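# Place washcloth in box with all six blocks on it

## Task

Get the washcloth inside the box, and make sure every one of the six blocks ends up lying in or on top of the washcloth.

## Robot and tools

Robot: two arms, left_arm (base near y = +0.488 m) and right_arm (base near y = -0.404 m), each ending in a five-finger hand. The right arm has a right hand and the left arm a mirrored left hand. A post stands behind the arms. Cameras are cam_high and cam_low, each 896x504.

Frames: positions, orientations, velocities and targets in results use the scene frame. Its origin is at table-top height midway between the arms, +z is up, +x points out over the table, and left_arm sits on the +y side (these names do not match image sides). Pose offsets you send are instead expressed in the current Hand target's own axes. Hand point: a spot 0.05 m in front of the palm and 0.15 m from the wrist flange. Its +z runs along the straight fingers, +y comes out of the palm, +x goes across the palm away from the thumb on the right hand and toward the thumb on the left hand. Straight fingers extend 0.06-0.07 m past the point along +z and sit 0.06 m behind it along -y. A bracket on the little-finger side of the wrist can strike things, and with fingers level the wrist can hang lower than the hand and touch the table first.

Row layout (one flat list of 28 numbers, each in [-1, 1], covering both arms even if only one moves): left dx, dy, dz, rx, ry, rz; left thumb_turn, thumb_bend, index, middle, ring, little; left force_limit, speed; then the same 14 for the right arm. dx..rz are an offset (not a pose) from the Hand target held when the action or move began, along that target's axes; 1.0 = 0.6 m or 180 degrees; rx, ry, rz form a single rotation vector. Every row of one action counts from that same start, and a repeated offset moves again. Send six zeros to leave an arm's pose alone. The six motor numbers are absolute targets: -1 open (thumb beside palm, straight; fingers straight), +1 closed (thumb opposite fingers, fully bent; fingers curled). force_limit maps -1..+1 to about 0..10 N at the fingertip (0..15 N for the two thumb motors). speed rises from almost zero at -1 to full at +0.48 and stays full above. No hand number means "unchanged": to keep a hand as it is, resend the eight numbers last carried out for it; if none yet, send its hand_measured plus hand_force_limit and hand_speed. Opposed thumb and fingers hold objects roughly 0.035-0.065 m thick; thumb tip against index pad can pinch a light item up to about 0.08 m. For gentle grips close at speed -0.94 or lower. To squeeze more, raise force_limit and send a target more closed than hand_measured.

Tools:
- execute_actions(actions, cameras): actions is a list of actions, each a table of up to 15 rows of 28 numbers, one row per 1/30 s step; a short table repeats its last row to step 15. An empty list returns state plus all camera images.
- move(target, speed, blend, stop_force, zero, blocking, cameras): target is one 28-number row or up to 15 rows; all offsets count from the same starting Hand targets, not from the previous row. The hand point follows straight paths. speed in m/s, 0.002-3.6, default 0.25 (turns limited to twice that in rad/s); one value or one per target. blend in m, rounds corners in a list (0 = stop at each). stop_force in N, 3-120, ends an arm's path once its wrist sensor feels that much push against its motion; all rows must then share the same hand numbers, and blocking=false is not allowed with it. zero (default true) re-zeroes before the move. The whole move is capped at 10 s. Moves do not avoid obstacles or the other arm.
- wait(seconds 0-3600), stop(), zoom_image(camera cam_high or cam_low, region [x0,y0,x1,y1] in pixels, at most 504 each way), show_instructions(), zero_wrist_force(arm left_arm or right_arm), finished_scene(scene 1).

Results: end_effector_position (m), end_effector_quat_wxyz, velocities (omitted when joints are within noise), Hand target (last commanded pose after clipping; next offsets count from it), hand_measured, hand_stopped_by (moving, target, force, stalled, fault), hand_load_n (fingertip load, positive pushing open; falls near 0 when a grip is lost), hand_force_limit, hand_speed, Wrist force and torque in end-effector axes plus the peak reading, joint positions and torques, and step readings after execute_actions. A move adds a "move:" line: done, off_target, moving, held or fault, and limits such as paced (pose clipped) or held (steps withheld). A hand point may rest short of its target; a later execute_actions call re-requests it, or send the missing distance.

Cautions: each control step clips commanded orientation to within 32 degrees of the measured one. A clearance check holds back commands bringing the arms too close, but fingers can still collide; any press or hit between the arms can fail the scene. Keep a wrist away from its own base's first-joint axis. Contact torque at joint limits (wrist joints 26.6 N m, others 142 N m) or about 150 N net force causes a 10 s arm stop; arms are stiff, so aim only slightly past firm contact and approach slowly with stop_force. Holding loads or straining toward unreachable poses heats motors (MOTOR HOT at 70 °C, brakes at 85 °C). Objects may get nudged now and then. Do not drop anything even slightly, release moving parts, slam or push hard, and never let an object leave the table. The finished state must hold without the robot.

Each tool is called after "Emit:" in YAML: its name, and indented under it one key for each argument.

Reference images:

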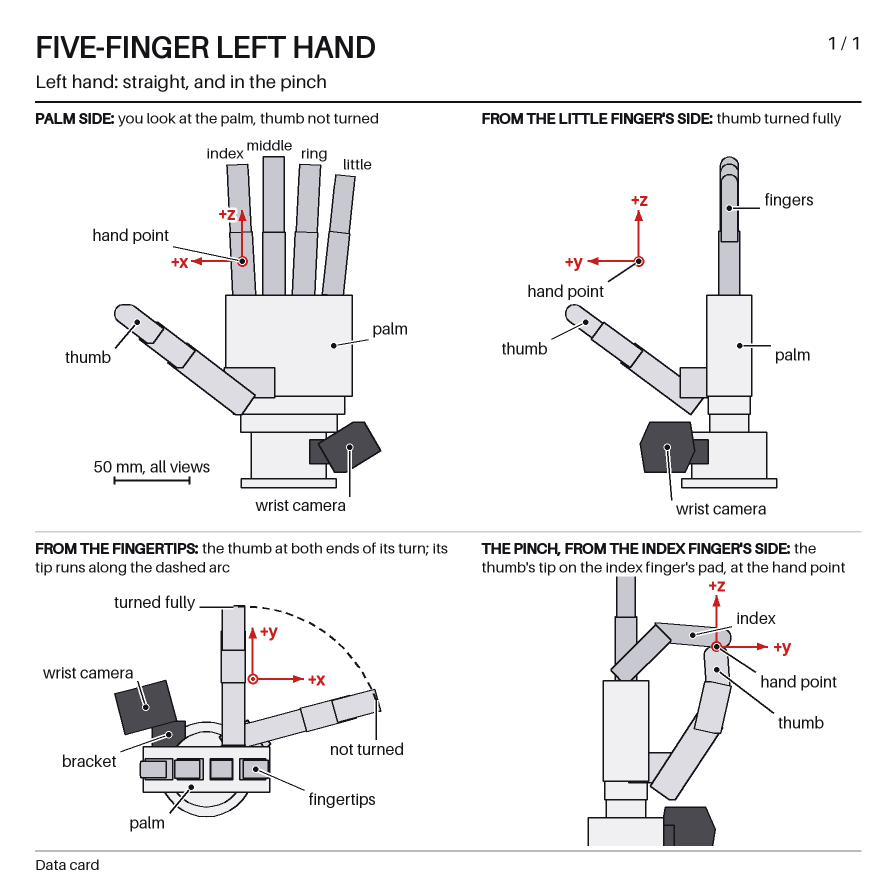

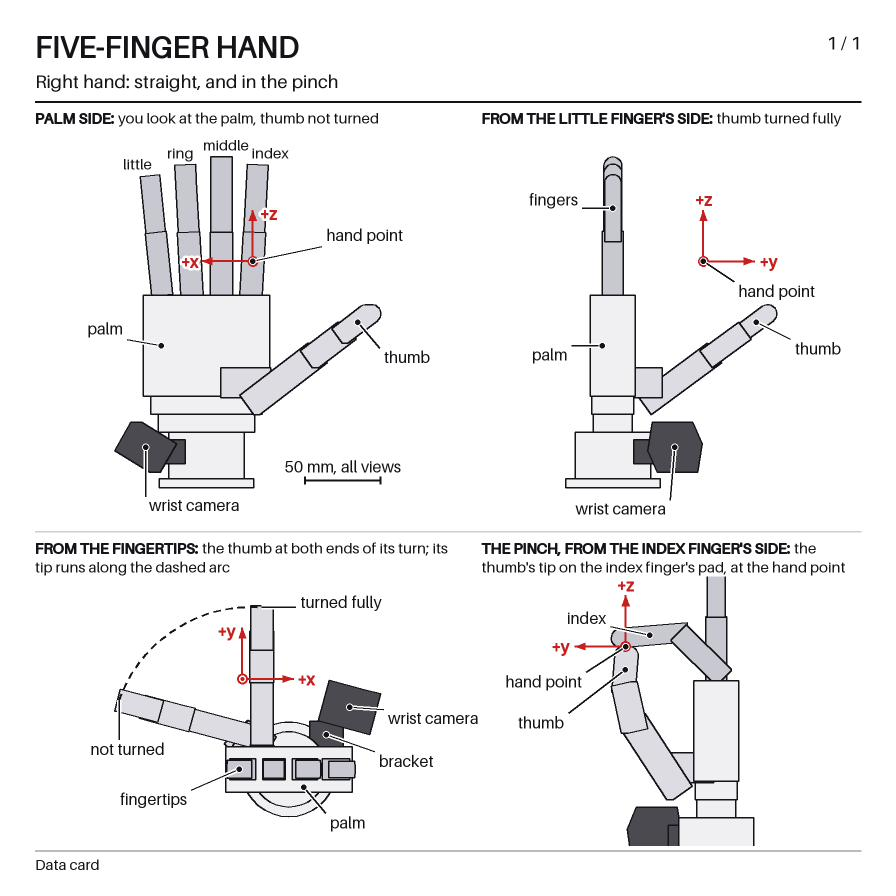

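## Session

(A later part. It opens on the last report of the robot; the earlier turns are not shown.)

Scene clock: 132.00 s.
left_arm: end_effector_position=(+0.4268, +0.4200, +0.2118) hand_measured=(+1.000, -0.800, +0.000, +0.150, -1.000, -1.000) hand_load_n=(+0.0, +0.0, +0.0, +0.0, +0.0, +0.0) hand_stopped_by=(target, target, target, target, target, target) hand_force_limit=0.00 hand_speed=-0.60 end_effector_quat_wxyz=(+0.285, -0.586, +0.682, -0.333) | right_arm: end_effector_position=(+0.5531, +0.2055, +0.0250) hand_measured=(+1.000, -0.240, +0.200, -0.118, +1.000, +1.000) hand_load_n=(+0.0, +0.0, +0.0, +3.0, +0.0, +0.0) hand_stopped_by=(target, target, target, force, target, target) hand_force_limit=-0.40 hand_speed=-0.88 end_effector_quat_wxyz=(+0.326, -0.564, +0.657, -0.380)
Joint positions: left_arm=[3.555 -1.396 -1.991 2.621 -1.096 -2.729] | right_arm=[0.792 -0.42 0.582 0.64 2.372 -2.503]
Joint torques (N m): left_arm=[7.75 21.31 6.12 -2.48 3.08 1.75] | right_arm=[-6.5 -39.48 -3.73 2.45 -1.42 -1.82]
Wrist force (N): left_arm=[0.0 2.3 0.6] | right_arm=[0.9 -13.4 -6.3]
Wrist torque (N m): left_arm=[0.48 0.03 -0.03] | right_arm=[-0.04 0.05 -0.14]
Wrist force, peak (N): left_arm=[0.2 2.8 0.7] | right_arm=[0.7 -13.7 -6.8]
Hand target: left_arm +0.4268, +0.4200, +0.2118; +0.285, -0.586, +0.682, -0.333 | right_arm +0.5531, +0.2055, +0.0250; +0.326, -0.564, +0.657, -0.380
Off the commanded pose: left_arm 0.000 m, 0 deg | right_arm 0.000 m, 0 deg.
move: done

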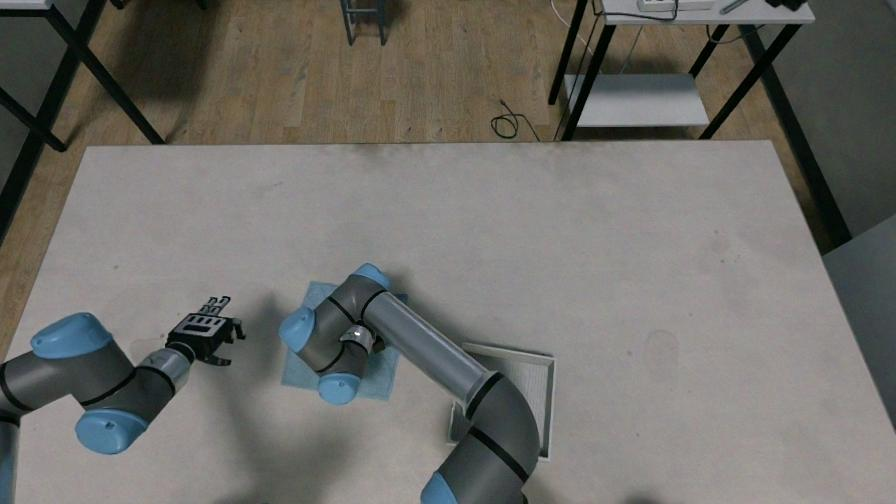

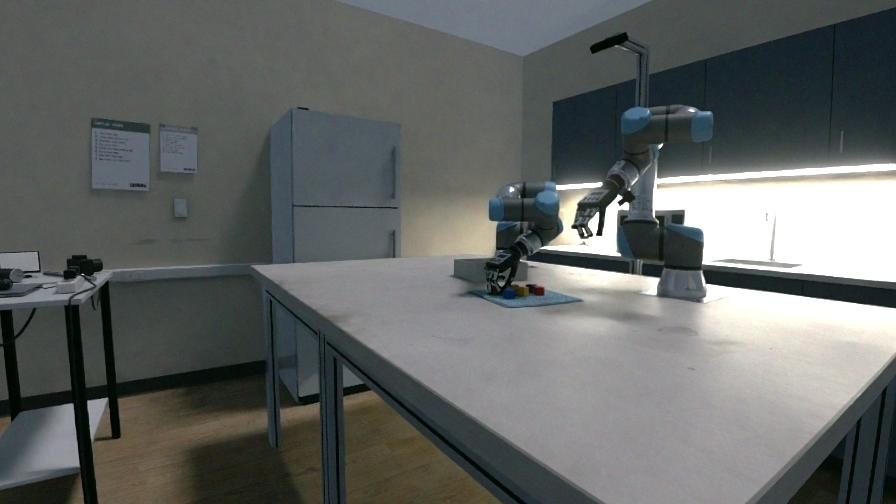

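Emit:
move:
  target:
    - [0,0,0,0,0,0,1,-0.8,0.0,0.15,-1,-1,0,-0.6,0,-0.006,-0.0035,0,0,0,1,-0.54,-0.14,-0.12,1,1,-0.4,-0.2]
    - [0,0,0,0,0,0,1,-0.8,0.0,0.15,-1,-1,0,-0.6,0,-0.0722,-0.0417,0,0,0,1,-0.54,-0.14,-1,1,1,-0.4,-0.2]
  speed: 0.07
  cameras: ["cam_low"]

Emit:
zoom_image:
  camera: "cam_low"
  region: [440, 240, 560, 310]

Scene clock: 135.37 s.
left_arm: end_effector_position=(+0.4268, +0.4200, +0.2118) hand_measured=(+1.000, -0.800, +0.000, +0.150, -1.000, -1.000) hand_load_n=(+0.0, +0.0, +0.0, +0.0, +0.0, +0.0) hand_stopped_by=(target, target, target, target, target, target) hand_force_limit=0.00 hand_speed=-0.60 end_effector_quat_wxyz=(+0.285, -0.586, +0.682, -0.333) | right_arm: end_effector_position=(+0.5531, +0.2055, +0.0751) hand_measured=(+1.000, -0.540, -0.140, -1.000, +1.000, +1.000) hand_load_n=(+0.0, +0.0, +0.0, +0.0, +0.0, +0.0) hand_stopped_by=(target, target, target, target, target, target) hand_force_limit=-0.40 hand_speed=-0.20 end_effector_quat_wxyz=(+0.326, -0.564, +0.657, -0.380)
Joint positions: left_arm=[3.555 -1.396 -1.991 2.621 -1.096 -2.729] | right_arm=[0.792 -0.445 0.504 0.743 2.372 -2.503]
Joint torques (N m): left_arm=[7.2 21.3 6.12 -2.45 2.91 1.7] | right_arm=[6.41 -50.56 -26.25 2.76 2.44 1.68]
Wrist force (N): left_arm=[0.2 2.4 0.7] | right_arm=[0.4 1.7 -1.8]
Wrist torque (N m): left_arm=[0.48 0.00 -0.02] | right_arm=[0.34 -0.03 0.19]
Wrist force, peak (N): left_arm=[0.3 2.7 0.9] | right_arm=[0.8 -13.9 -6.7]
Hand target: left_arm +0.4268, +0.4200, +0.2118; +0.285, -0.586, +0.682, -0.333 | right_arm +0.5531, +0.2055, +0.0751; +0.326, -0.564, +0.657, -0.380
Off the commanded pose: left_arm 0.000 m, 0 deg | right_arm 0.000 m, 0 deg.
move: done

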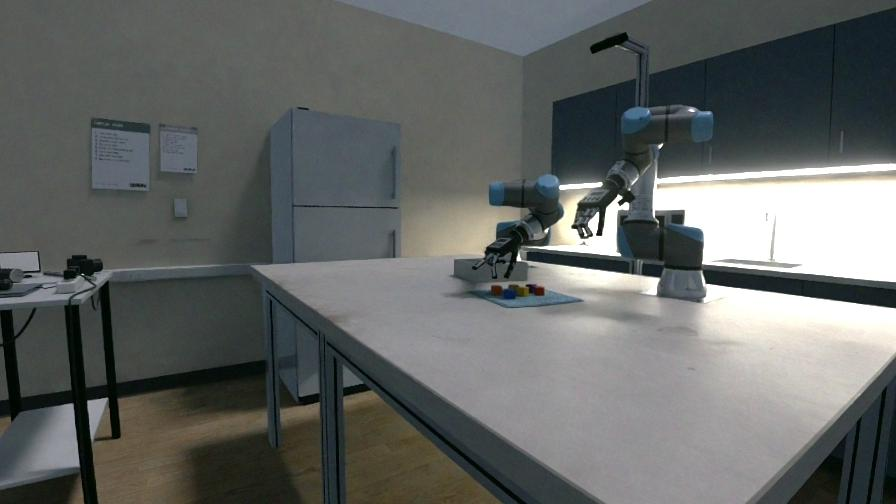

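Scaled by 4.200 from the camera's image (finer frame: 1280x720).

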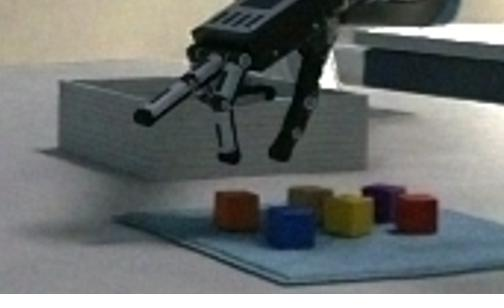

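Emit:
move:
  target:
    - [0,0,0,0,0,0,1,-0.8,0.0,0.15,-1,-1,0,-0.6,0.0057,0.0445,-0.077,0,0,0,1,-0.54,-0.14,-1,1,1,-0.4,-0.2]
    - [0,0,0,0,0,0,1,-0.8,0.0,0.15,-1,-1,0,-0.6,0.0057,0.114,-0.0369,0,0,0,1,-0.54,-0.14,-1,1,1,-0.4,-0.2]
    - [0,0,0,0,0,0,1,-0.8,0.0,0.15,-1,-1,0,-0.6,0.0057,0.114,-0.0369,0,0,0,1,-0.2,0.24,-1,1,1,-0.4,-0.88]
  speed: 0.07
  cameras: ["cam_low"]

Emit:
zoom_image:
  camera: "cam_low"
  region: [440, 240, 560, 310]

Scene clock: 141.60 s.
left_arm: end_effector_position=(+0.4268, +0.4200, +0.2118) hand_measured=(+1.000, -0.800, +0.000, +0.150, -1.000, -1.000) hand_load_n=(+0.0, +0.0, +0.0, +0.0, +0.0, +0.0) hand_stopped_by=(target, target, target, target, target, target) hand_force_limit=0.00 hand_speed=-0.60 end_effector_quat_wxyz=(+0.285, -0.586, +0.682, -0.333) | right_arm: end_effector_position=(+0.4998, +0.2103, +0.0269) hand_measured=(+1.000, -0.428, +0.070, -1.000, +1.000, +1.000) hand_load_n=(-0.5, +4.5, +4.0, +0.0, +0.0, +0.0) hand_stopped_by=(target, force, force, target, target, target) hand_force_limit=-0.40 hand_speed=-0.88 end_effector_quat_wxyz=(+0.326, -0.564, +0.657, -0.380)
Joint positions: left_arm=[3.555 -1.396 -1.991 2.621 -1.096 -2.729] | right_arm=[0.855 -0.492 0.731 0.612 2.415 -2.435]
Joint torques (N m): left_arm=[7.42 21.56 5.92 -2.47 2.9 1.74] | right_arm=[-6.63 -48.77 -8.68 -0.65 -0.27 -1.62]
Wrist force (N): left_arm=[0.1 2.7 1.0] | right_arm=[0.6 1.5 -1.4]
Wrist torque (N m): left_arm=[0.51 0.01 -0.03] | right_arm=[0.26 -0.08 0.18]
Wrist force, peak (N): left_arm=[0.1 2.7 1.0] | right_arm=[0.8 1.6 -2.0]
Hand target: left_arm +0.4268, +0.4200, +0.2118; +0.285, -0.586, +0.682, -0.333 | right_arm +0.4999, +0.2102, +0.0269; +0.326, -0.564, +0.657, -0.380
Off the commanded pose: left_arm 0.000 m, 0 deg | right_arm 0.000 m, 0 deg.
move: done

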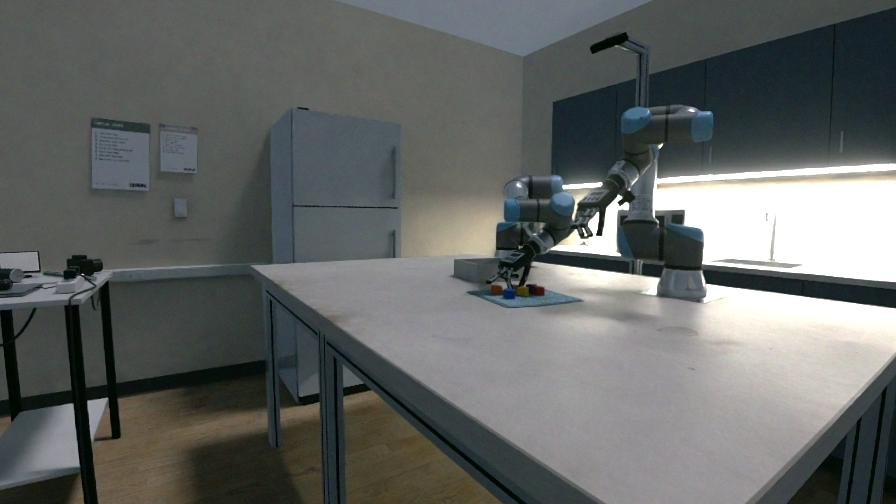

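Scaled by 4.200 from the camera's image (finer frame: 1280x720).

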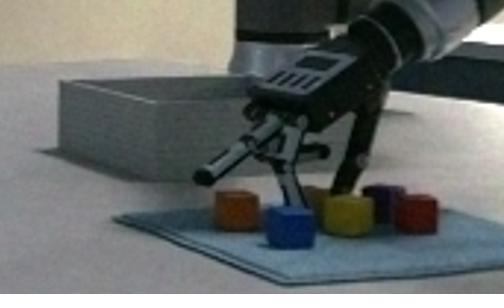

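Emit:
move:
  target:
    - [0,0,0,0,0,0,1,-0.8,0.0,0.15,-1,-1,0,-0.6,0,-0.1083,-0.0625,0,0,0,1,-0.2,0.24,-1,1,1,-0.4,-0.88]
    - [0,0,0,0,0,0,1,-0.8,0.0,0.15,-1,-1,0,-0.6,0.566,-0.264,0.207,0,0,0,1,-0.2,0.24,-1,1,1,-0.4,-0.88]
    - [0,0,0,0,0,0,1,-0.8,0.0,0.15,-1,-1,0,-0.6,0.566,-0.1525,0.2713,0,0,0,1,-0.2,0.24,-1,1,1,-0.4,-0.88]
    - [0,0,0,0,0,0,1,-0.8,0.0,0.15,-1,-1,0,-0.6,0.566,-0.1525,0.2713,0,0,0,1,-0.54,-0.14,-1,1,1,-0.4,-0.6]
    - [0,0,0,0,0,0,1,-0.8,0.0,0.15,-1,-1,0,-0.6,0.566,-0.264,0.207,0,0,0,1,-0.54,-0.14,-1,1,1,-0.4,-0.6]
  speed: [0.07,0.25,0.07,0.07,0.15]
  cameras: ["all"]

Emit:
zoom_image:
  camera: "cam_high"
  region: [260, 240, 560, 420]

Scene clock: 149.80 s.
left_arm: end_effector_position=(+0.4268, +0.4200, +0.2118) hand_measured=(+1.000, -0.800, +0.000, +0.150, -1.000, -1.000) hand_load_n=(+0.0, +0.0, +0.0, +0.0, +0.0, +0.0) hand_stopped_by=(target, target, target, target, target, target) hand_force_limit=0.00 hand_speed=-0.60 end_effector_quat_wxyz=(+0.285, -0.586, +0.682, -0.333) | right_arm: end_effector_position=(+0.6326, -0.1538, +0.1018) hand_measured=(+1.000, -0.540, -0.140, -1.000, +1.000, +1.000) hand_load_n=(+0.0, +0.0, +0.0, +0.0, +0.0, +0.0) hand_stopped_by=(target, target, target, target, target, target) hand_force_limit=-0.40 hand_speed=-0.60 end_effector_quat_wxyz=(+0.326, -0.564, +0.657, -0.379)
Joint positions: left_arm=[3.555 -1.396 -1.991 2.621 -1.096 -2.729] | right_arm=[0.204 -1.07 1.521 0.107 1.906 -2.939]
Joint torques (N m): left_arm=[7.56 21.51 5.94 -2.35 2.89 1.65] | right_arm=[-0.65 -56.75 -24.7 1.94 1.27 1.7]
Wrist force (N): left_arm=[0.1 2.4 0.8] | right_arm=[0.6 1.5 -1.6]
Wrist torque (N m): left_arm=[0.48 0.02 -0.02] | right_arm=[0.27 -0.07 0.31]
Wrist force, peak (N): left_arm=[0.2 2.8 0.6] | right_arm=[1.0 2.9 -1.2]
Hand target: left_arm +0.4268, +0.4200, +0.2118; +0.285, -0.586, +0.682, -0.333 | right_arm +0.6326, -0.1539, +0.1019; +0.326, -0.564, +0.657, -0.380
Off the commanded pose: left_arm 0.000 m, 0 deg | right_arm 0.000 m, 0 deg.
move: done

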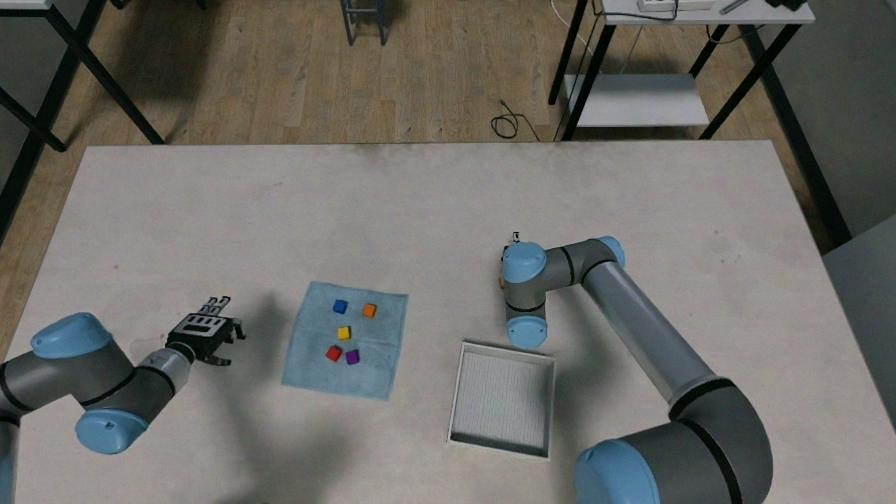

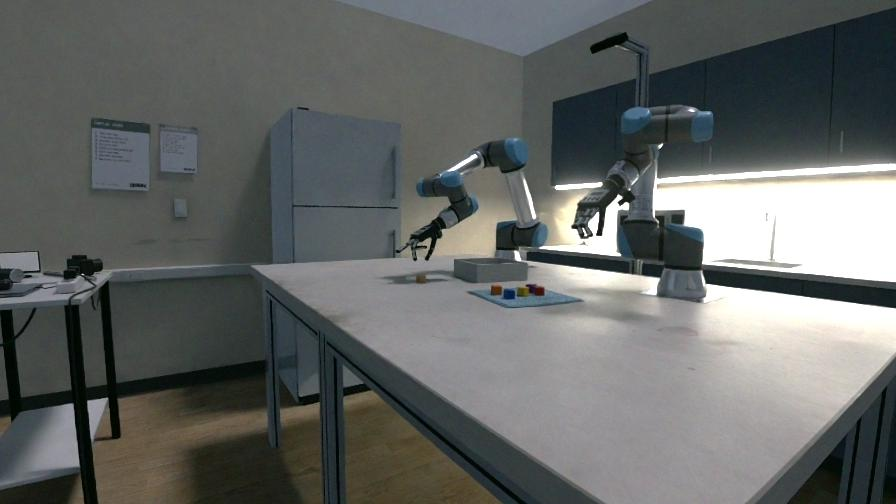

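Scaled by 1.680 from the camera's image (finer frame: 1280x720).

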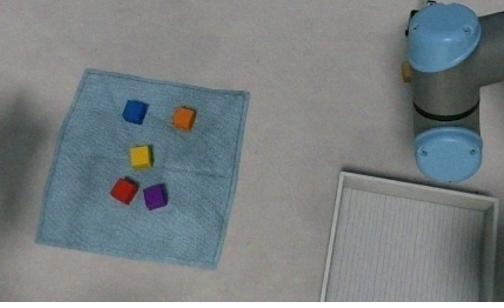

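Emit:
zoom_image:
  camera: "cam_high"
  region: [320, 285, 390, 375]

Scaled by 5.600 from the camera's image (finer frame: 1280x720).

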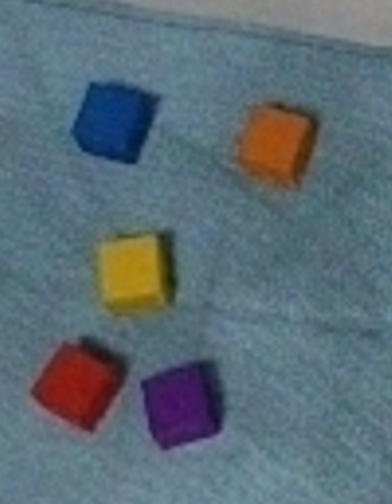

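Emit:
move:
  target:
    - [0,0,0,0,0,0,1,-0.8,0.0,0.15,-1,-1,0,-0.6,-0.5586,0.1205,-0.1689,0,0,0,1,-0.54,-0.14,-1,1,1,-0.4,-0.6]
    - [0,0,0,0,0,0,1,-0.8,0.0,0.15,-1,-1,0,-0.6,-0.5586,0.2114,-0.1164,0,0,0,1,-0.54,-0.14,-1,1,1,-0.4,-0.6]
    - [0,0,0,0,0,0,1,-0.8,0.0,0.15,-1,-1,0,-0.6,-0.5586,0.2114,-0.1164,0,0,0,1,-0.2,0.24,-1,1,1,-0.4,-0.88]
    - [0,0,0,0,0,0,1,-0.8,0.0,0.15,-1,-1,0,-0.6,-0.5586,0.1205,-0.1689,0,0,0,1,-0.2,0.24,-1,1,1,-0.4,-0.88]
    - [0,0,0,0,0,0,1,-0.8,0.0,0.15,-1,-1,0,-0.6,-0.0988,0.0248,-0.0033,0,0,0,1,-0.2,0.24,-1,1,1,-0.4,-0.88]
    - [0,0,0,0,0,0,1,-0.8,0.0,0.15,-1,-1,0,-0.6,-0.0988,0.119,0.0511,0,0,0,1,-0.2,0.24,-1,1,1,-0.4,-0.88]
    - [0,0,0,0,0,0,1,-0.8,0.0,0.15,-1,-1,0,-0.6,-0.0988,0.119,0.0511,0,0,0,1,-0.54,-0.14,-1,1,1,-0.4,-0.6]
    - [0,0,0,0,0,0,1,-0.8,0.0,0.15,-1,-1,0,-0.6,-0.0988,0.0248,-0.0033,0,0,0,1,-0.54,-0.14,-1,1,1,-0.4,-0.6]
  speed: [0.35,0.09,0.09,0.12,0.35,0.08,0.08,0.15]
  cameras: ["all"]

Emit:
zoom_image:
  camera: "cam_high"
  region: [260, 240, 560, 420]

Scene clock: 162.93 s.
left_arm: end_effector_position=(+0.4268, +0.4200, +0.2118) hand_measured=(+1.000, -0.800, +0.000, +0.150, -1.000, -1.000) hand_load_n=(+0.0, +0.0, +0.0, +0.0, +0.0, +0.0) hand_stopped_by=(target, target, target, target, target, target) hand_force_limit=0.00 hand_speed=-0.60 end_effector_quat_wxyz=(+0.285, -0.586, +0.682, -0.333) | right_arm: end_effector_position=(+0.6326, -0.0939, +0.0899) hand_measured=(+1.000, -0.540, -0.140, -1.000, +1.000, +1.000) hand_load_n=(+0.0, +0.0, +0.0, +0.0, +0.0, +0.0) hand_stopped_by=(target, target, target, target, target, target) hand_force_limit=-0.40 hand_speed=-0.60 end_effector_quat_wxyz=(+0.326, -0.564, +0.657, -0.379)
Joint positions: left_arm=[3.555 -1.396 -1.991 2.621 -1.096 -2.729] | right_arm=[0.315 -0.984 1.419 0.147 1.999 -2.874]
Joint torques (N m): left_arm=[7.17 21.46 5.95 -2.37 2.75 1.46] | right_arm=[-7.72 -60.01 -24.75 2 1.64 1.59]
Wrist force (N): left_arm=[0.1 2.4 0.9] | right_arm=[0.6 1.7 -1.3]
Wrist torque (N m): left_arm=[0.48 0.03 -0.03] | right_arm=[0.32 -0.04 0.25]
Wrist force, peak (N): left_arm=[0.1 2.9 0.6] | right_arm=[-0.8 2.4 -2.3]
Hand target: left_arm +0.4268, +0.4200, +0.2118; +0.285, -0.586, +0.682, -0.333 | right_arm +0.6326, -0.0939, +0.0900; +0.326, -0.564, +0.657, -0.380
Off the commanded pose: left_arm 0.000 m, 0 deg | right_arm 0.000 m, 0 deg.
move: done

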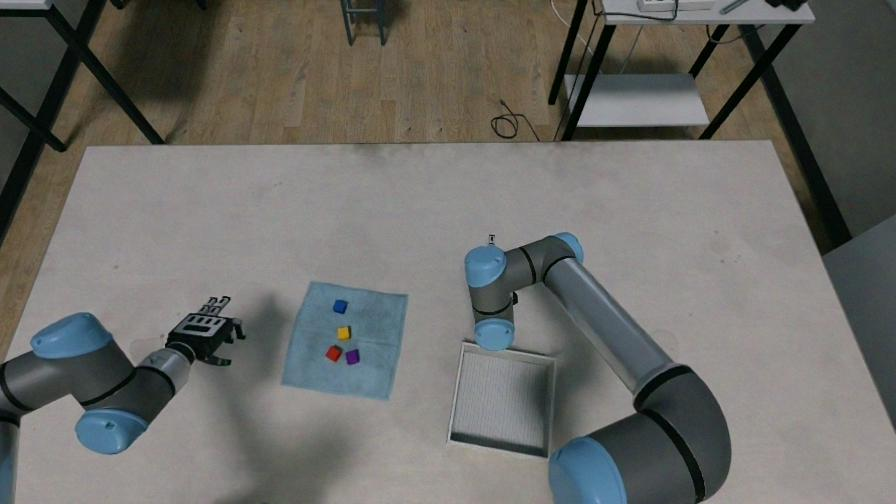

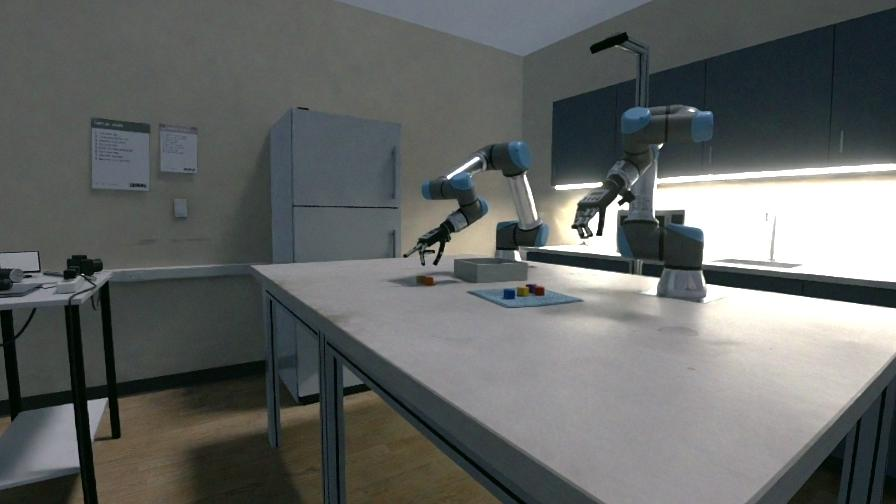

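Scaled by 1.680 from the camera's image (finer frame: 1280x720).

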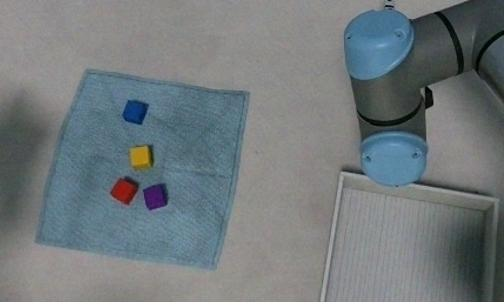

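Emit:
move:
  target:
    - [0,0,0,0,0,0,1,-0.8,0.0,0.15,-1,-1,0,-0.6,-0.4937,0.1981,-0.343,0,-0.1092,-0.063,1,-0.54,-0.14,-1,1,1,-0.4,-0.6]
    - [0,0,0,0,0,0,1,-0.8,0.0,0.15,-1,-1,0,-0.6,-0.4937,0.289,-0.2905,0,-0.1092,-0.063,1,-0.54,-0.14,-1,1,1,-0.4,-0.6]
    - [0,0,0,0,0,0,1,-0.8,0.0,0.15,-1,-1,0,-0.6,-0.4937,0.289,-0.2905,0,-0.1092,-0.063,1,-0.2,0.24,-1,1,1,-0.4,-0.88]
    - [0,0,0,0,0,0,1,-0.8,0.0,0.15,-1,-1,0,-0.6,-0.4937,0.1981,-0.343,0,-0.1092,-0.063,1,-0.2,0.24,-1,1,1,-0.4,-0.88]
    - [0,0,0,0,0,0,1,-0.8,0.0,0.15,-1,-1,0,-0.6,-0.0988,0.0075,-0.0131,0,0,0,1,-0.2,0.24,-1,1,1,-0.4,-0.88]
    - [0,0,0,0,0,0,1,-0.8,0.0,0.15,-1,-1,0,-0.6,-0.0988,0.1017,0.0413,0,0,0,1,-0.2,0.24,-1,1,1,-0.4,-0.88]
    - [0,0,0,0,0,0,1,-0.8,0.0,0.15,-1,-1,0,-0.6,-0.0988,0.1017,0.0413,0,0,0,1,-0.54,-0.14,-1,1,1,-0.4,-0.6]
    - [0,0,0,0,0,0,1,-0.8,0.0,0.15,-1,-1,0,-0.6,-0.0988,0.0075,-0.0131,0,0,0,1,-0.54,-0.14,-1,1,1,-0.4,-0.6]
  speed: [0.35,0.09,0.09,0.12,0.35,0.08,0.08,0.15]
  cameras: ["all"]

Emit:
zoom_image:
  camera: "cam_high"
  region: [260, 240, 560, 420]

Scene clock: 173.77 s.
left_arm: end_effector_position=(+0.4268, +0.4200, +0.2118) hand_measured=(+1.000, -0.800, +0.000, +0.150, -1.000, -1.000) hand_load_n=(+0.0, +0.0, +0.0, +0.0, +0.0, +0.0) hand_stopped_by=(target, target, target, target, target, target) hand_force_limit=0.00 hand_speed=-0.60 end_effector_quat_wxyz=(+0.285, -0.586, +0.682, -0.333) | right_arm: end_effector_position=(+0.6327, -0.0339, +0.0900) hand_measured=(+1.000, -0.540, -0.140, -1.000, +1.000, +1.000) hand_load_n=(+0.0, +0.5, +0.0, +0.0, +0.0, +0.0) hand_stopped_by=(target, target, target, target, target, target) hand_force_limit=-0.40 hand_speed=-0.60 end_effector_quat_wxyz=(+0.326, -0.564, +0.657, -0.379)
Joint positions: left_arm=[3.555 -1.396 -1.991 2.621 -1.096 -2.729] | right_arm=[0.414 -0.896 1.274 0.232 2.082 -2.812]
Joint torques (N m): left_arm=[7.62 21.17 6.61 -2.35 2.71 1.2] | right_arm=[-3.89 -64.05 -25.73 2.4 1.99 1.68]
Wrist force (N): left_arm=[0.3 2.5 0.8] | right_arm=[0.5 1.4 -1.2]
Wrist torque (N m): left_arm=[0.49 -0.01 -0.02] | right_arm=[0.23 -0.09 0.22]
Wrist force, peak (N): left_arm=[0.1 2.8 0.8] | right_arm=[0.4 2.8 -1.1]
Hand target: left_arm +0.4268, +0.4200, +0.2118; +0.285, -0.586, +0.682, -0.333 | right_arm +0.6327, -0.0339, +0.0901; +0.326, -0.564, +0.657, -0.380
Off the commanded pose: left_arm 0.000 m, 0 deg | right_arm 0.000 m, 0 deg.
move: done

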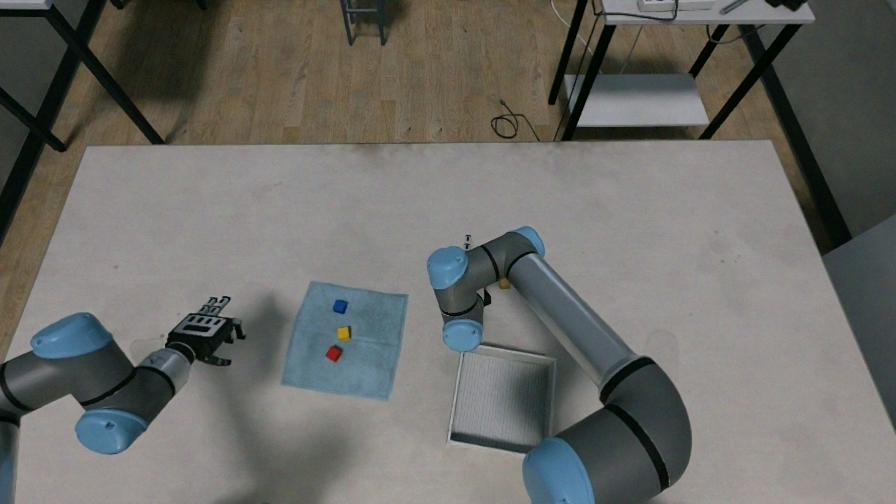

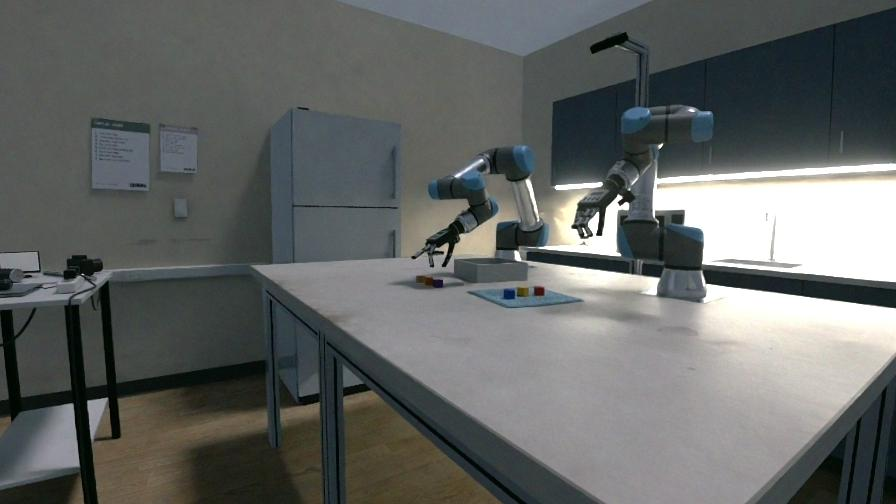

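Scaled by 1.680 from the camera's image (finer frame: 1280x720).

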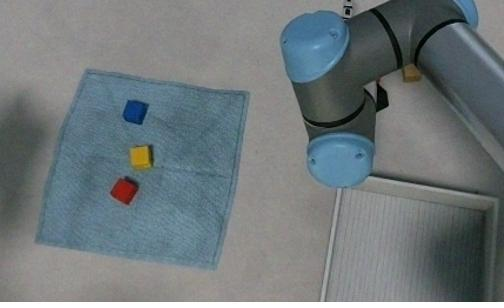

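Emit:
move:
  target:
    - [0,0,0,0,0,0,1,-0.8,0.0,0.15,-1,-1,0,-0.6,-0.4485,0.1443,-0.25,0,-0.0577,-0.0333,1,-0.54,-0.14,-1,1,1,-0.4,-0.6]
    - [0,0,0,0,0,0,1,-0.8,0.0,0.15,-1,-1,0,-0.6,-0.4485,0.2352,-0.1975,0,-0.0577,-0.0333,1,-0.54,-0.14,-1,1,1,-0.4,-0.6]
    - [0,0,0,0,0,0,1,-0.8,0.0,0.15,-1,-1,0,-0.6,-0.4485,0.2352,-0.1975,0,-0.0577,-0.0333,1,-0.2,0.24,-1,1,1,-0.4,-0.88]
    - [0,0,0,0,0,0,1,-0.8,0.0,0.15,-1,-1,0,-0.6,-0.4485,0.1443,-0.25,0,-0.0577,-0.0333,1,-0.2,0.24,-1,1,1,-0.4,-0.88]
    - [0,0,0,0,0,0,1,-0.8,0.0,0.15,-1,-1,0,-0.6,0.2128,0.0342,-0.0593,0,0,0,1,-0.2,0.24,-1,1,1,-0.4,-0.88]
    - [0,0,0,0,0,0,1,-0.8,0.0,0.15,-1,-1,0,-0.6,0.2128,0.1284,-0.0049,0,0,0,1,-0.2,0.24,-1,1,1,-0.4,-0.88]
    - [0,0,0,0,0,0,1,-0.8,0.0,0.15,-1,-1,0,-0.6,0.2128,0.1284,-0.0049,0,0,0,1,-0.54,-0.14,-1,1,1,-0.4,-0.6]
    - [0,0,0,0,0,0,1,-0.8,0.0,0.15,-1,-1,0,-0.6,0.2128,0.0342,-0.0593,0,0,0,1,-0.54,-0.14,-1,1,1,-0.4,-0.6]
  speed: [0.35,0.1,0.1,0.12,0.35,0.09,0.09,0.15]
  cameras: ["all"]

Emit:
zoom_image:
  camera: "cam_high"
  region: [260, 240, 560, 420]

Scene clock: 184.90 s.
left_arm: end_effector_position=(+0.4268, +0.4200, +0.2118) hand_measured=(+1.000, -0.800, +0.000, +0.150, -1.000, -1.000) hand_load_n=(+0.0, +0.0, +0.0, +0.0, +0.0, +0.0) hand_stopped_by=(target, target, target, target, target, target) hand_force_limit=0.00 hand_speed=-0.60 end_effector_quat_wxyz=(+0.285, -0.586, +0.682, -0.333) | right_arm: end_effector_position=(+0.5726, -0.1538, +0.0900) hand_measured=(+1.000, -0.540, -0.140, -1.000, +1.000, +1.000) hand_load_n=(+0.0, +0.5, +0.0, +0.0, +0.0, +0.0) hand_stopped_by=(target, target, target, target, target, target) hand_force_limit=-0.40 hand_speed=-0.60 end_effector_quat_wxyz=(+0.326, -0.564, +0.657, -0.379)
Joint positions: left_arm=[3.555 -1.396 -1.991 2.621 -1.096 -2.729] | right_arm=[0.236 -1.167 1.706 0.025 1.933 -2.921]
Joint torques (N m): left_arm=[7.32 21.28 6.21 -2.3 2.56 1.09] | right_arm=[3.66 -51.48 -23.78 1.98 1.24 1.71]
Wrist force (N): left_arm=[-0.1 2.4 0.5] | right_arm=[1.3 1.8 -1.7]
Wrist torque (N m): left_arm=[0.50 0.03 -0.03] | right_arm=[0.34 -0.16 0.34]
Wrist force, peak (N): left_arm=[0.0 2.8 0.8] | right_arm=[1.4 2.8 -1.1]
Hand target: left_arm +0.4268, +0.4200, +0.2118; +0.285, -0.586, +0.682, -0.333 | right_arm +0.5726, -0.1538, +0.0900; +0.326, -0.564, +0.657, -0.380
Off the commanded pose: left_arm 0.000 m, 0 deg | right_arm 0.000 m, 0 deg.
move: done

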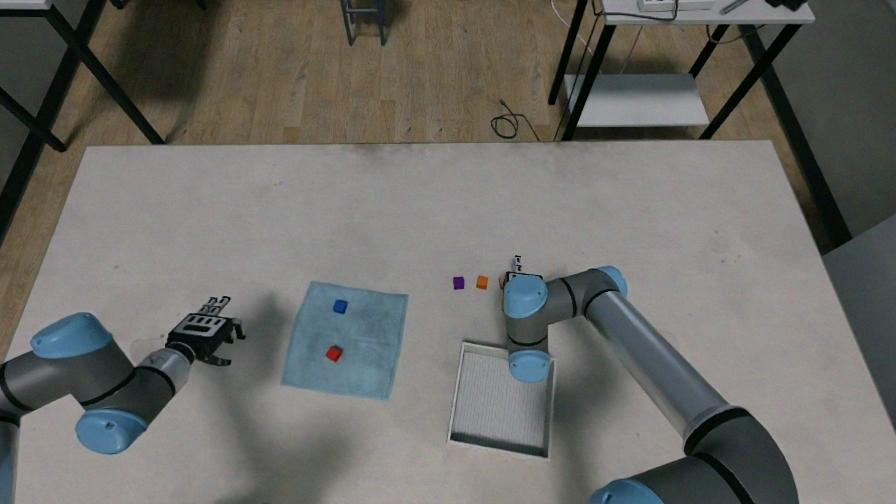

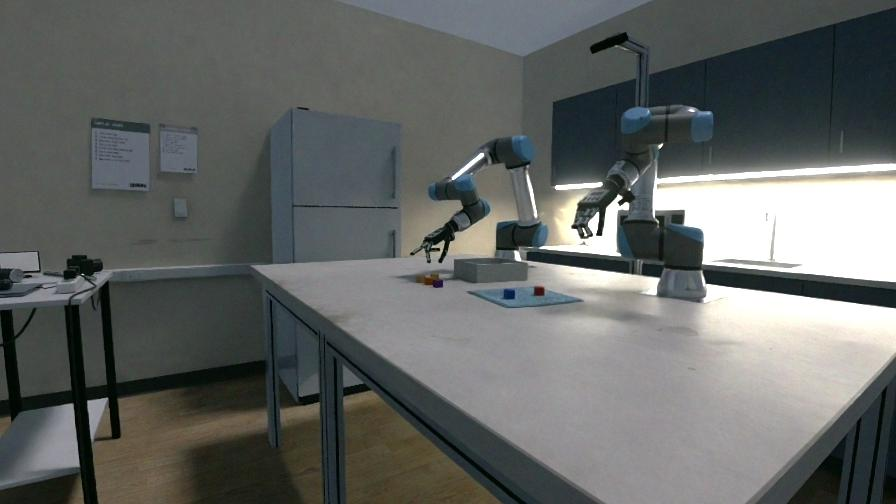

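Scaled by 1.680 from the camera's image (finer frame: 1280x720).

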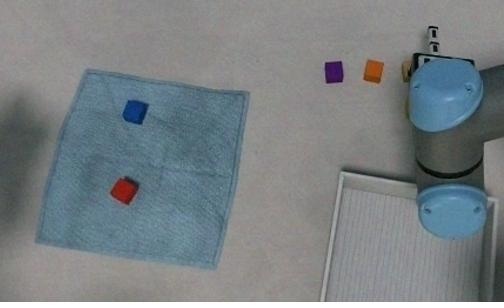

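Emit:
move:
  target:
    - [0.2455,0.1117,0.187,0.0444,0.0877,0.0592,1,-0.54,-0.14,-1,1,1,-0.4,-0.2,0.28,-0.1081,-0.0127,0,0,0,1,-0.54,-0.14,-1,1,1,-0.4,-0.6]
  speed: 0.2
  cameras: ["all"]

Emit:
zoom_image:
  camera: "cam_high"
  region: [260, 260, 430, 430]

Emit:
zoom_image:
  camera: "cam_low"
  region: [460, 230, 620, 320]

Scene clock: 188.17 s.
left_arm: end_effector_position=(+0.4507, +0.2672, +0.0901) hand_measured=(+1.000, -0.540, -0.140, -1.000, +1.000, +1.000) hand_load_n=(+0.0, +0.0, +0.0, +0.0, +0.0, +0.5) hand_stopped_by=(target, target, target, target, target, target) hand_force_limit=-0.40 hand_speed=-0.20 end_effector_quat_wxyz=(+0.258, -0.448, +0.741, -0.429) | right_arm: end_effector_position=(+0.5725, -0.3238, +0.1500) hand_measured=(+1.000, -0.540, -0.140, -1.000, +1.000, +1.000) hand_load_n=(+0.0, +0.0, +0.0, +0.0, +0.0, +0.0) hand_stopped_by=(target, target, target, target, target, target) hand_force_limit=-0.40 hand_speed=-0.60 end_effector_quat_wxyz=(+0.326, -0.564, +0.657, -0.380)
Joint positions: left_arm=[3.183 -1.644 -2.145 3.186 -1.077 -2.828] | right_arm=[-0.174 -1.385 1.822 0.087 1.581 -3.135]
Joint torques (N m): left_arm=[-6.75 9.49 30.17 2.25 -1.95 -1.98] | right_arm=[-7.72 -43.31 -25.42 1.85 -1.34 -1.76]
Wrist force (N): left_arm=[0.1 2.7 0.9] | right_arm=[0.7 1.5 -1.0]
Wrist torque (N m): left_arm=[0.56 0.00 0.02] | right_arm=[0.24 -0.04 0.25]
Wrist force, peak (N): left_arm=[1.0 3.1 1.3] | right_arm=[1.4 1.8 -1.7]
Hand target: left_arm +0.4508, +0.2671, +0.0901; +0.258, -0.448, +0.741, -0.429 | right_arm +0.5725, -0.3238, +0.1500; +0.326, -0.564, +0.657, -0.380
Off the commanded pose: left_arm 0.000 m, 0 deg | right_arm 0.000 m, 0 deg.
move: done

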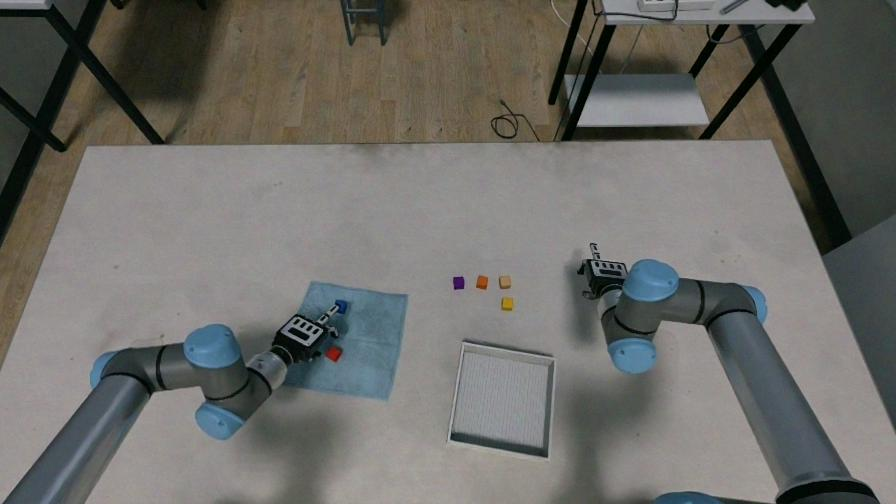

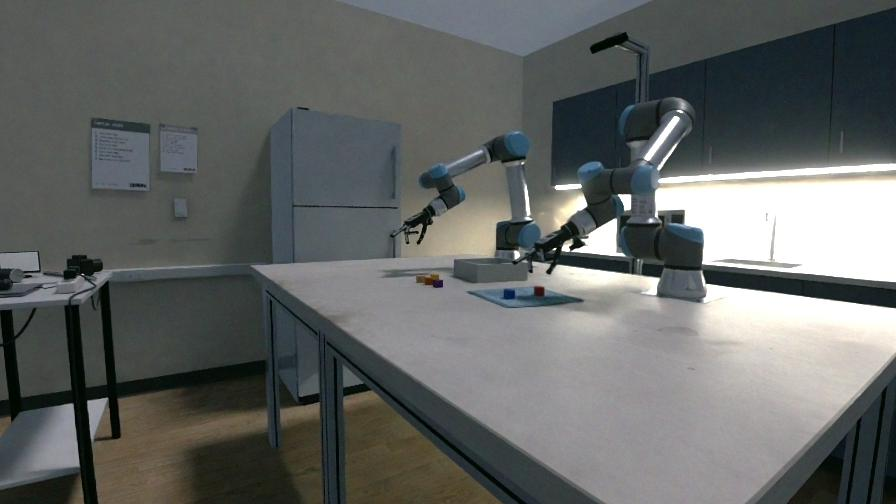

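Scaled by 2.965 from the camera's image (finer frame: 1280x720).

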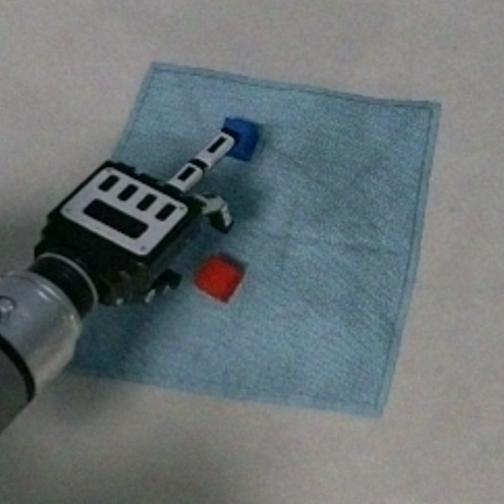

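Scaled by 3.150 from the camera's image (finer frame: 1280x720).

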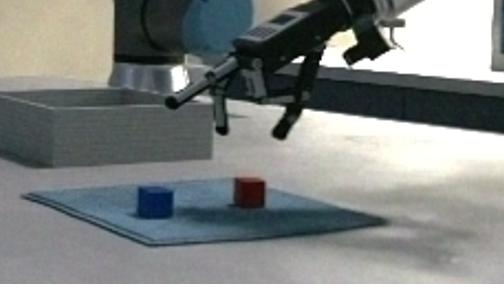

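Emit:
move:
  target:
    - [0,0.0911,0.0526,0,0,0,1,-0.54,-0.14,-1,1,1,-0.4,-0.6,0,0,0,0,0,0,1,-0.54,-0.14,-1,1,1,-0.4,-0.6]
    - [0,0.0911,0.0526,0,0,0,1,-0.2,0.24,-1,1,1,-0.4,-0.88,0,0,0,0,0,0,1,-0.54,-0.14,-1,1,1,-0.4,-0.6]
    - [0,0,0,0,0,0,1,-0.2,0.24,-1,1,1,-0.4,-0.88,0,0,0,0,0,0,1,-0.54,-0.14,-1,1,1,-0.4,-0.6]
    - [0.4584,-0.2333,0.404,0,-0.0914,-0.0528,1,-0.2,0.24,-1,1,1,-0.4,-0.88,0,0,0,0,0,0,1,-0.54,-0.14,-1,1,1,-0.4,-0.6]
    - [0.4584,-0.139,0.4585,0,-0.0914,-0.0528,1,-0.2,0.24,-1,1,1,-0.4,-0.88,0,0,0,0,0,0,1,-0.54,-0.14,-1,1,1,-0.4,-0.6]
    - [0.4584,-0.139,0.4585,0,-0.0914,-0.0528,1,-0.54,-0.14,-1,1,1,-0.4,-0.6,0,0,0,0,0,0,1,-0.54,-0.14,-1,1,1,-0.4,-0.6]
    - [0.4584,-0.2333,0.404,0,-0.0914,-0.0528,1,-0.54,-0.14,-1,1,1,-0.4,-0.6,0,0,0,0,0,0,1,-0.54,-0.14,-1,1,1,-0.4,-0.6]
  speed: [0.09,0.09,0.12,0.35,0.09,0.09,0.15]
  cameras: ["all"]

Emit:
zoom_image:
  camera: "cam_high"
  region: [260, 240, 560, 420]

Scene clock: 197.20 s.
left_arm: end_effector_position=(+0.5701, -0.1067, +0.0905) hand_measured=(+1.000, -0.540, -0.140, -1.000, +1.000, +1.000) hand_load_n=(+0.0, +0.0, +0.0, +0.5, +0.0, +0.0) hand_stopped_by=(target, target, target, target, target, target) hand_force_limit=-0.40 hand_speed=-0.60 end_effector_quat_wxyz=(+0.325, -0.564, +0.657, -0.380) | right_arm: end_effector_position=(+0.5725, -0.3238, +0.1500) hand_measured=(+1.000, -0.540, -0.140, -1.000, +1.000, +1.000) hand_load_n=(+0.0, +0.0, +0.0, -0.5, +0.0, +0.0) hand_stopped_by=(target, target, target, target, target, target) hand_force_limit=-0.40 hand_speed=-0.60 end_effector_quat_wxyz=(+0.326, -0.564, +0.657, -0.380)
Joint positions: left_arm=[2.35 -2.434 -0.937 2.764 -2.07 -3.463] | right_arm=[-0.174 -1.385 1.822 0.087 1.581 -3.135]
Joint torques (N m): left_arm=[7.62 60.33 34.98 -2.15 -2.15 -2.04] | right_arm=[-8.11 -42.91 -25.38 1.76 -1.2 -1.79]
Wrist force (N): left_arm=[0.1 2.5 0.8] | right_arm=[0.6 1.2 -1.2]
Wrist torque (N m): left_arm=[0.50 0.01 0.02] | right_arm=[0.20 -0.02 0.24]
Wrist force, peak (N): left_arm=[-0.1 3.4 1.5] | right_arm=[0.3 1.7 -1.5]
Hand target: left_arm +0.5701, -0.1067, +0.0906; +0.325, -0.564, +0.657, -0.380 | right_arm +0.5725, -0.3238, +0.1500; +0.326, -0.564, +0.657, -0.380
Off the commanded pose: left_arm 0.000 m, 0 deg | right_arm 0.000 m, 0 deg.
move: done

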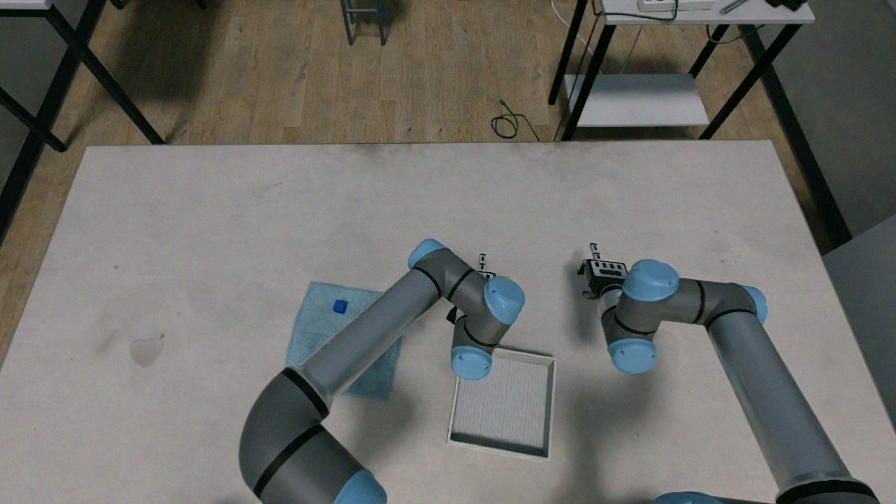

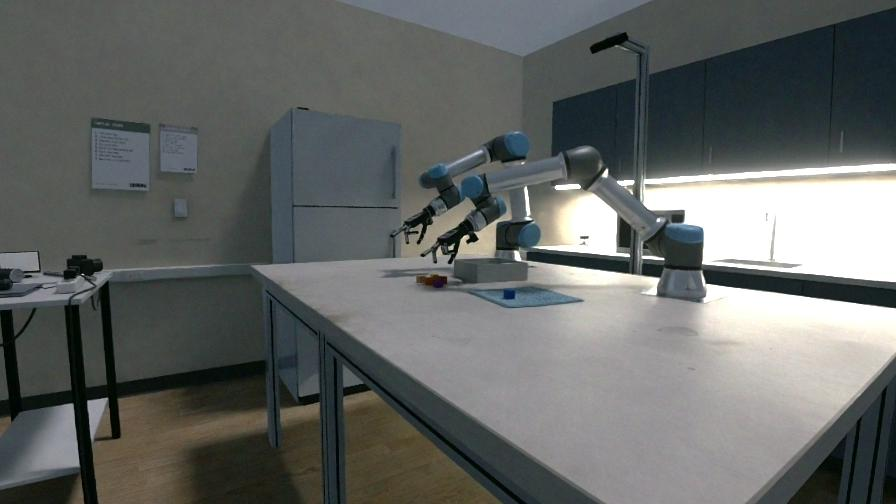

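Scaled by 1.680 from the camera's image (finer frame: 1280x720).

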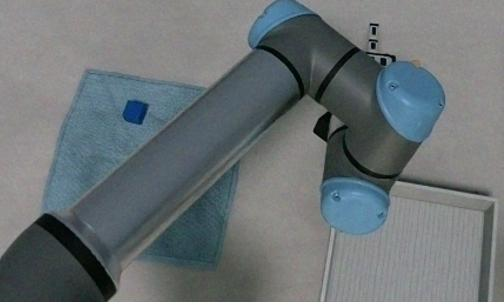

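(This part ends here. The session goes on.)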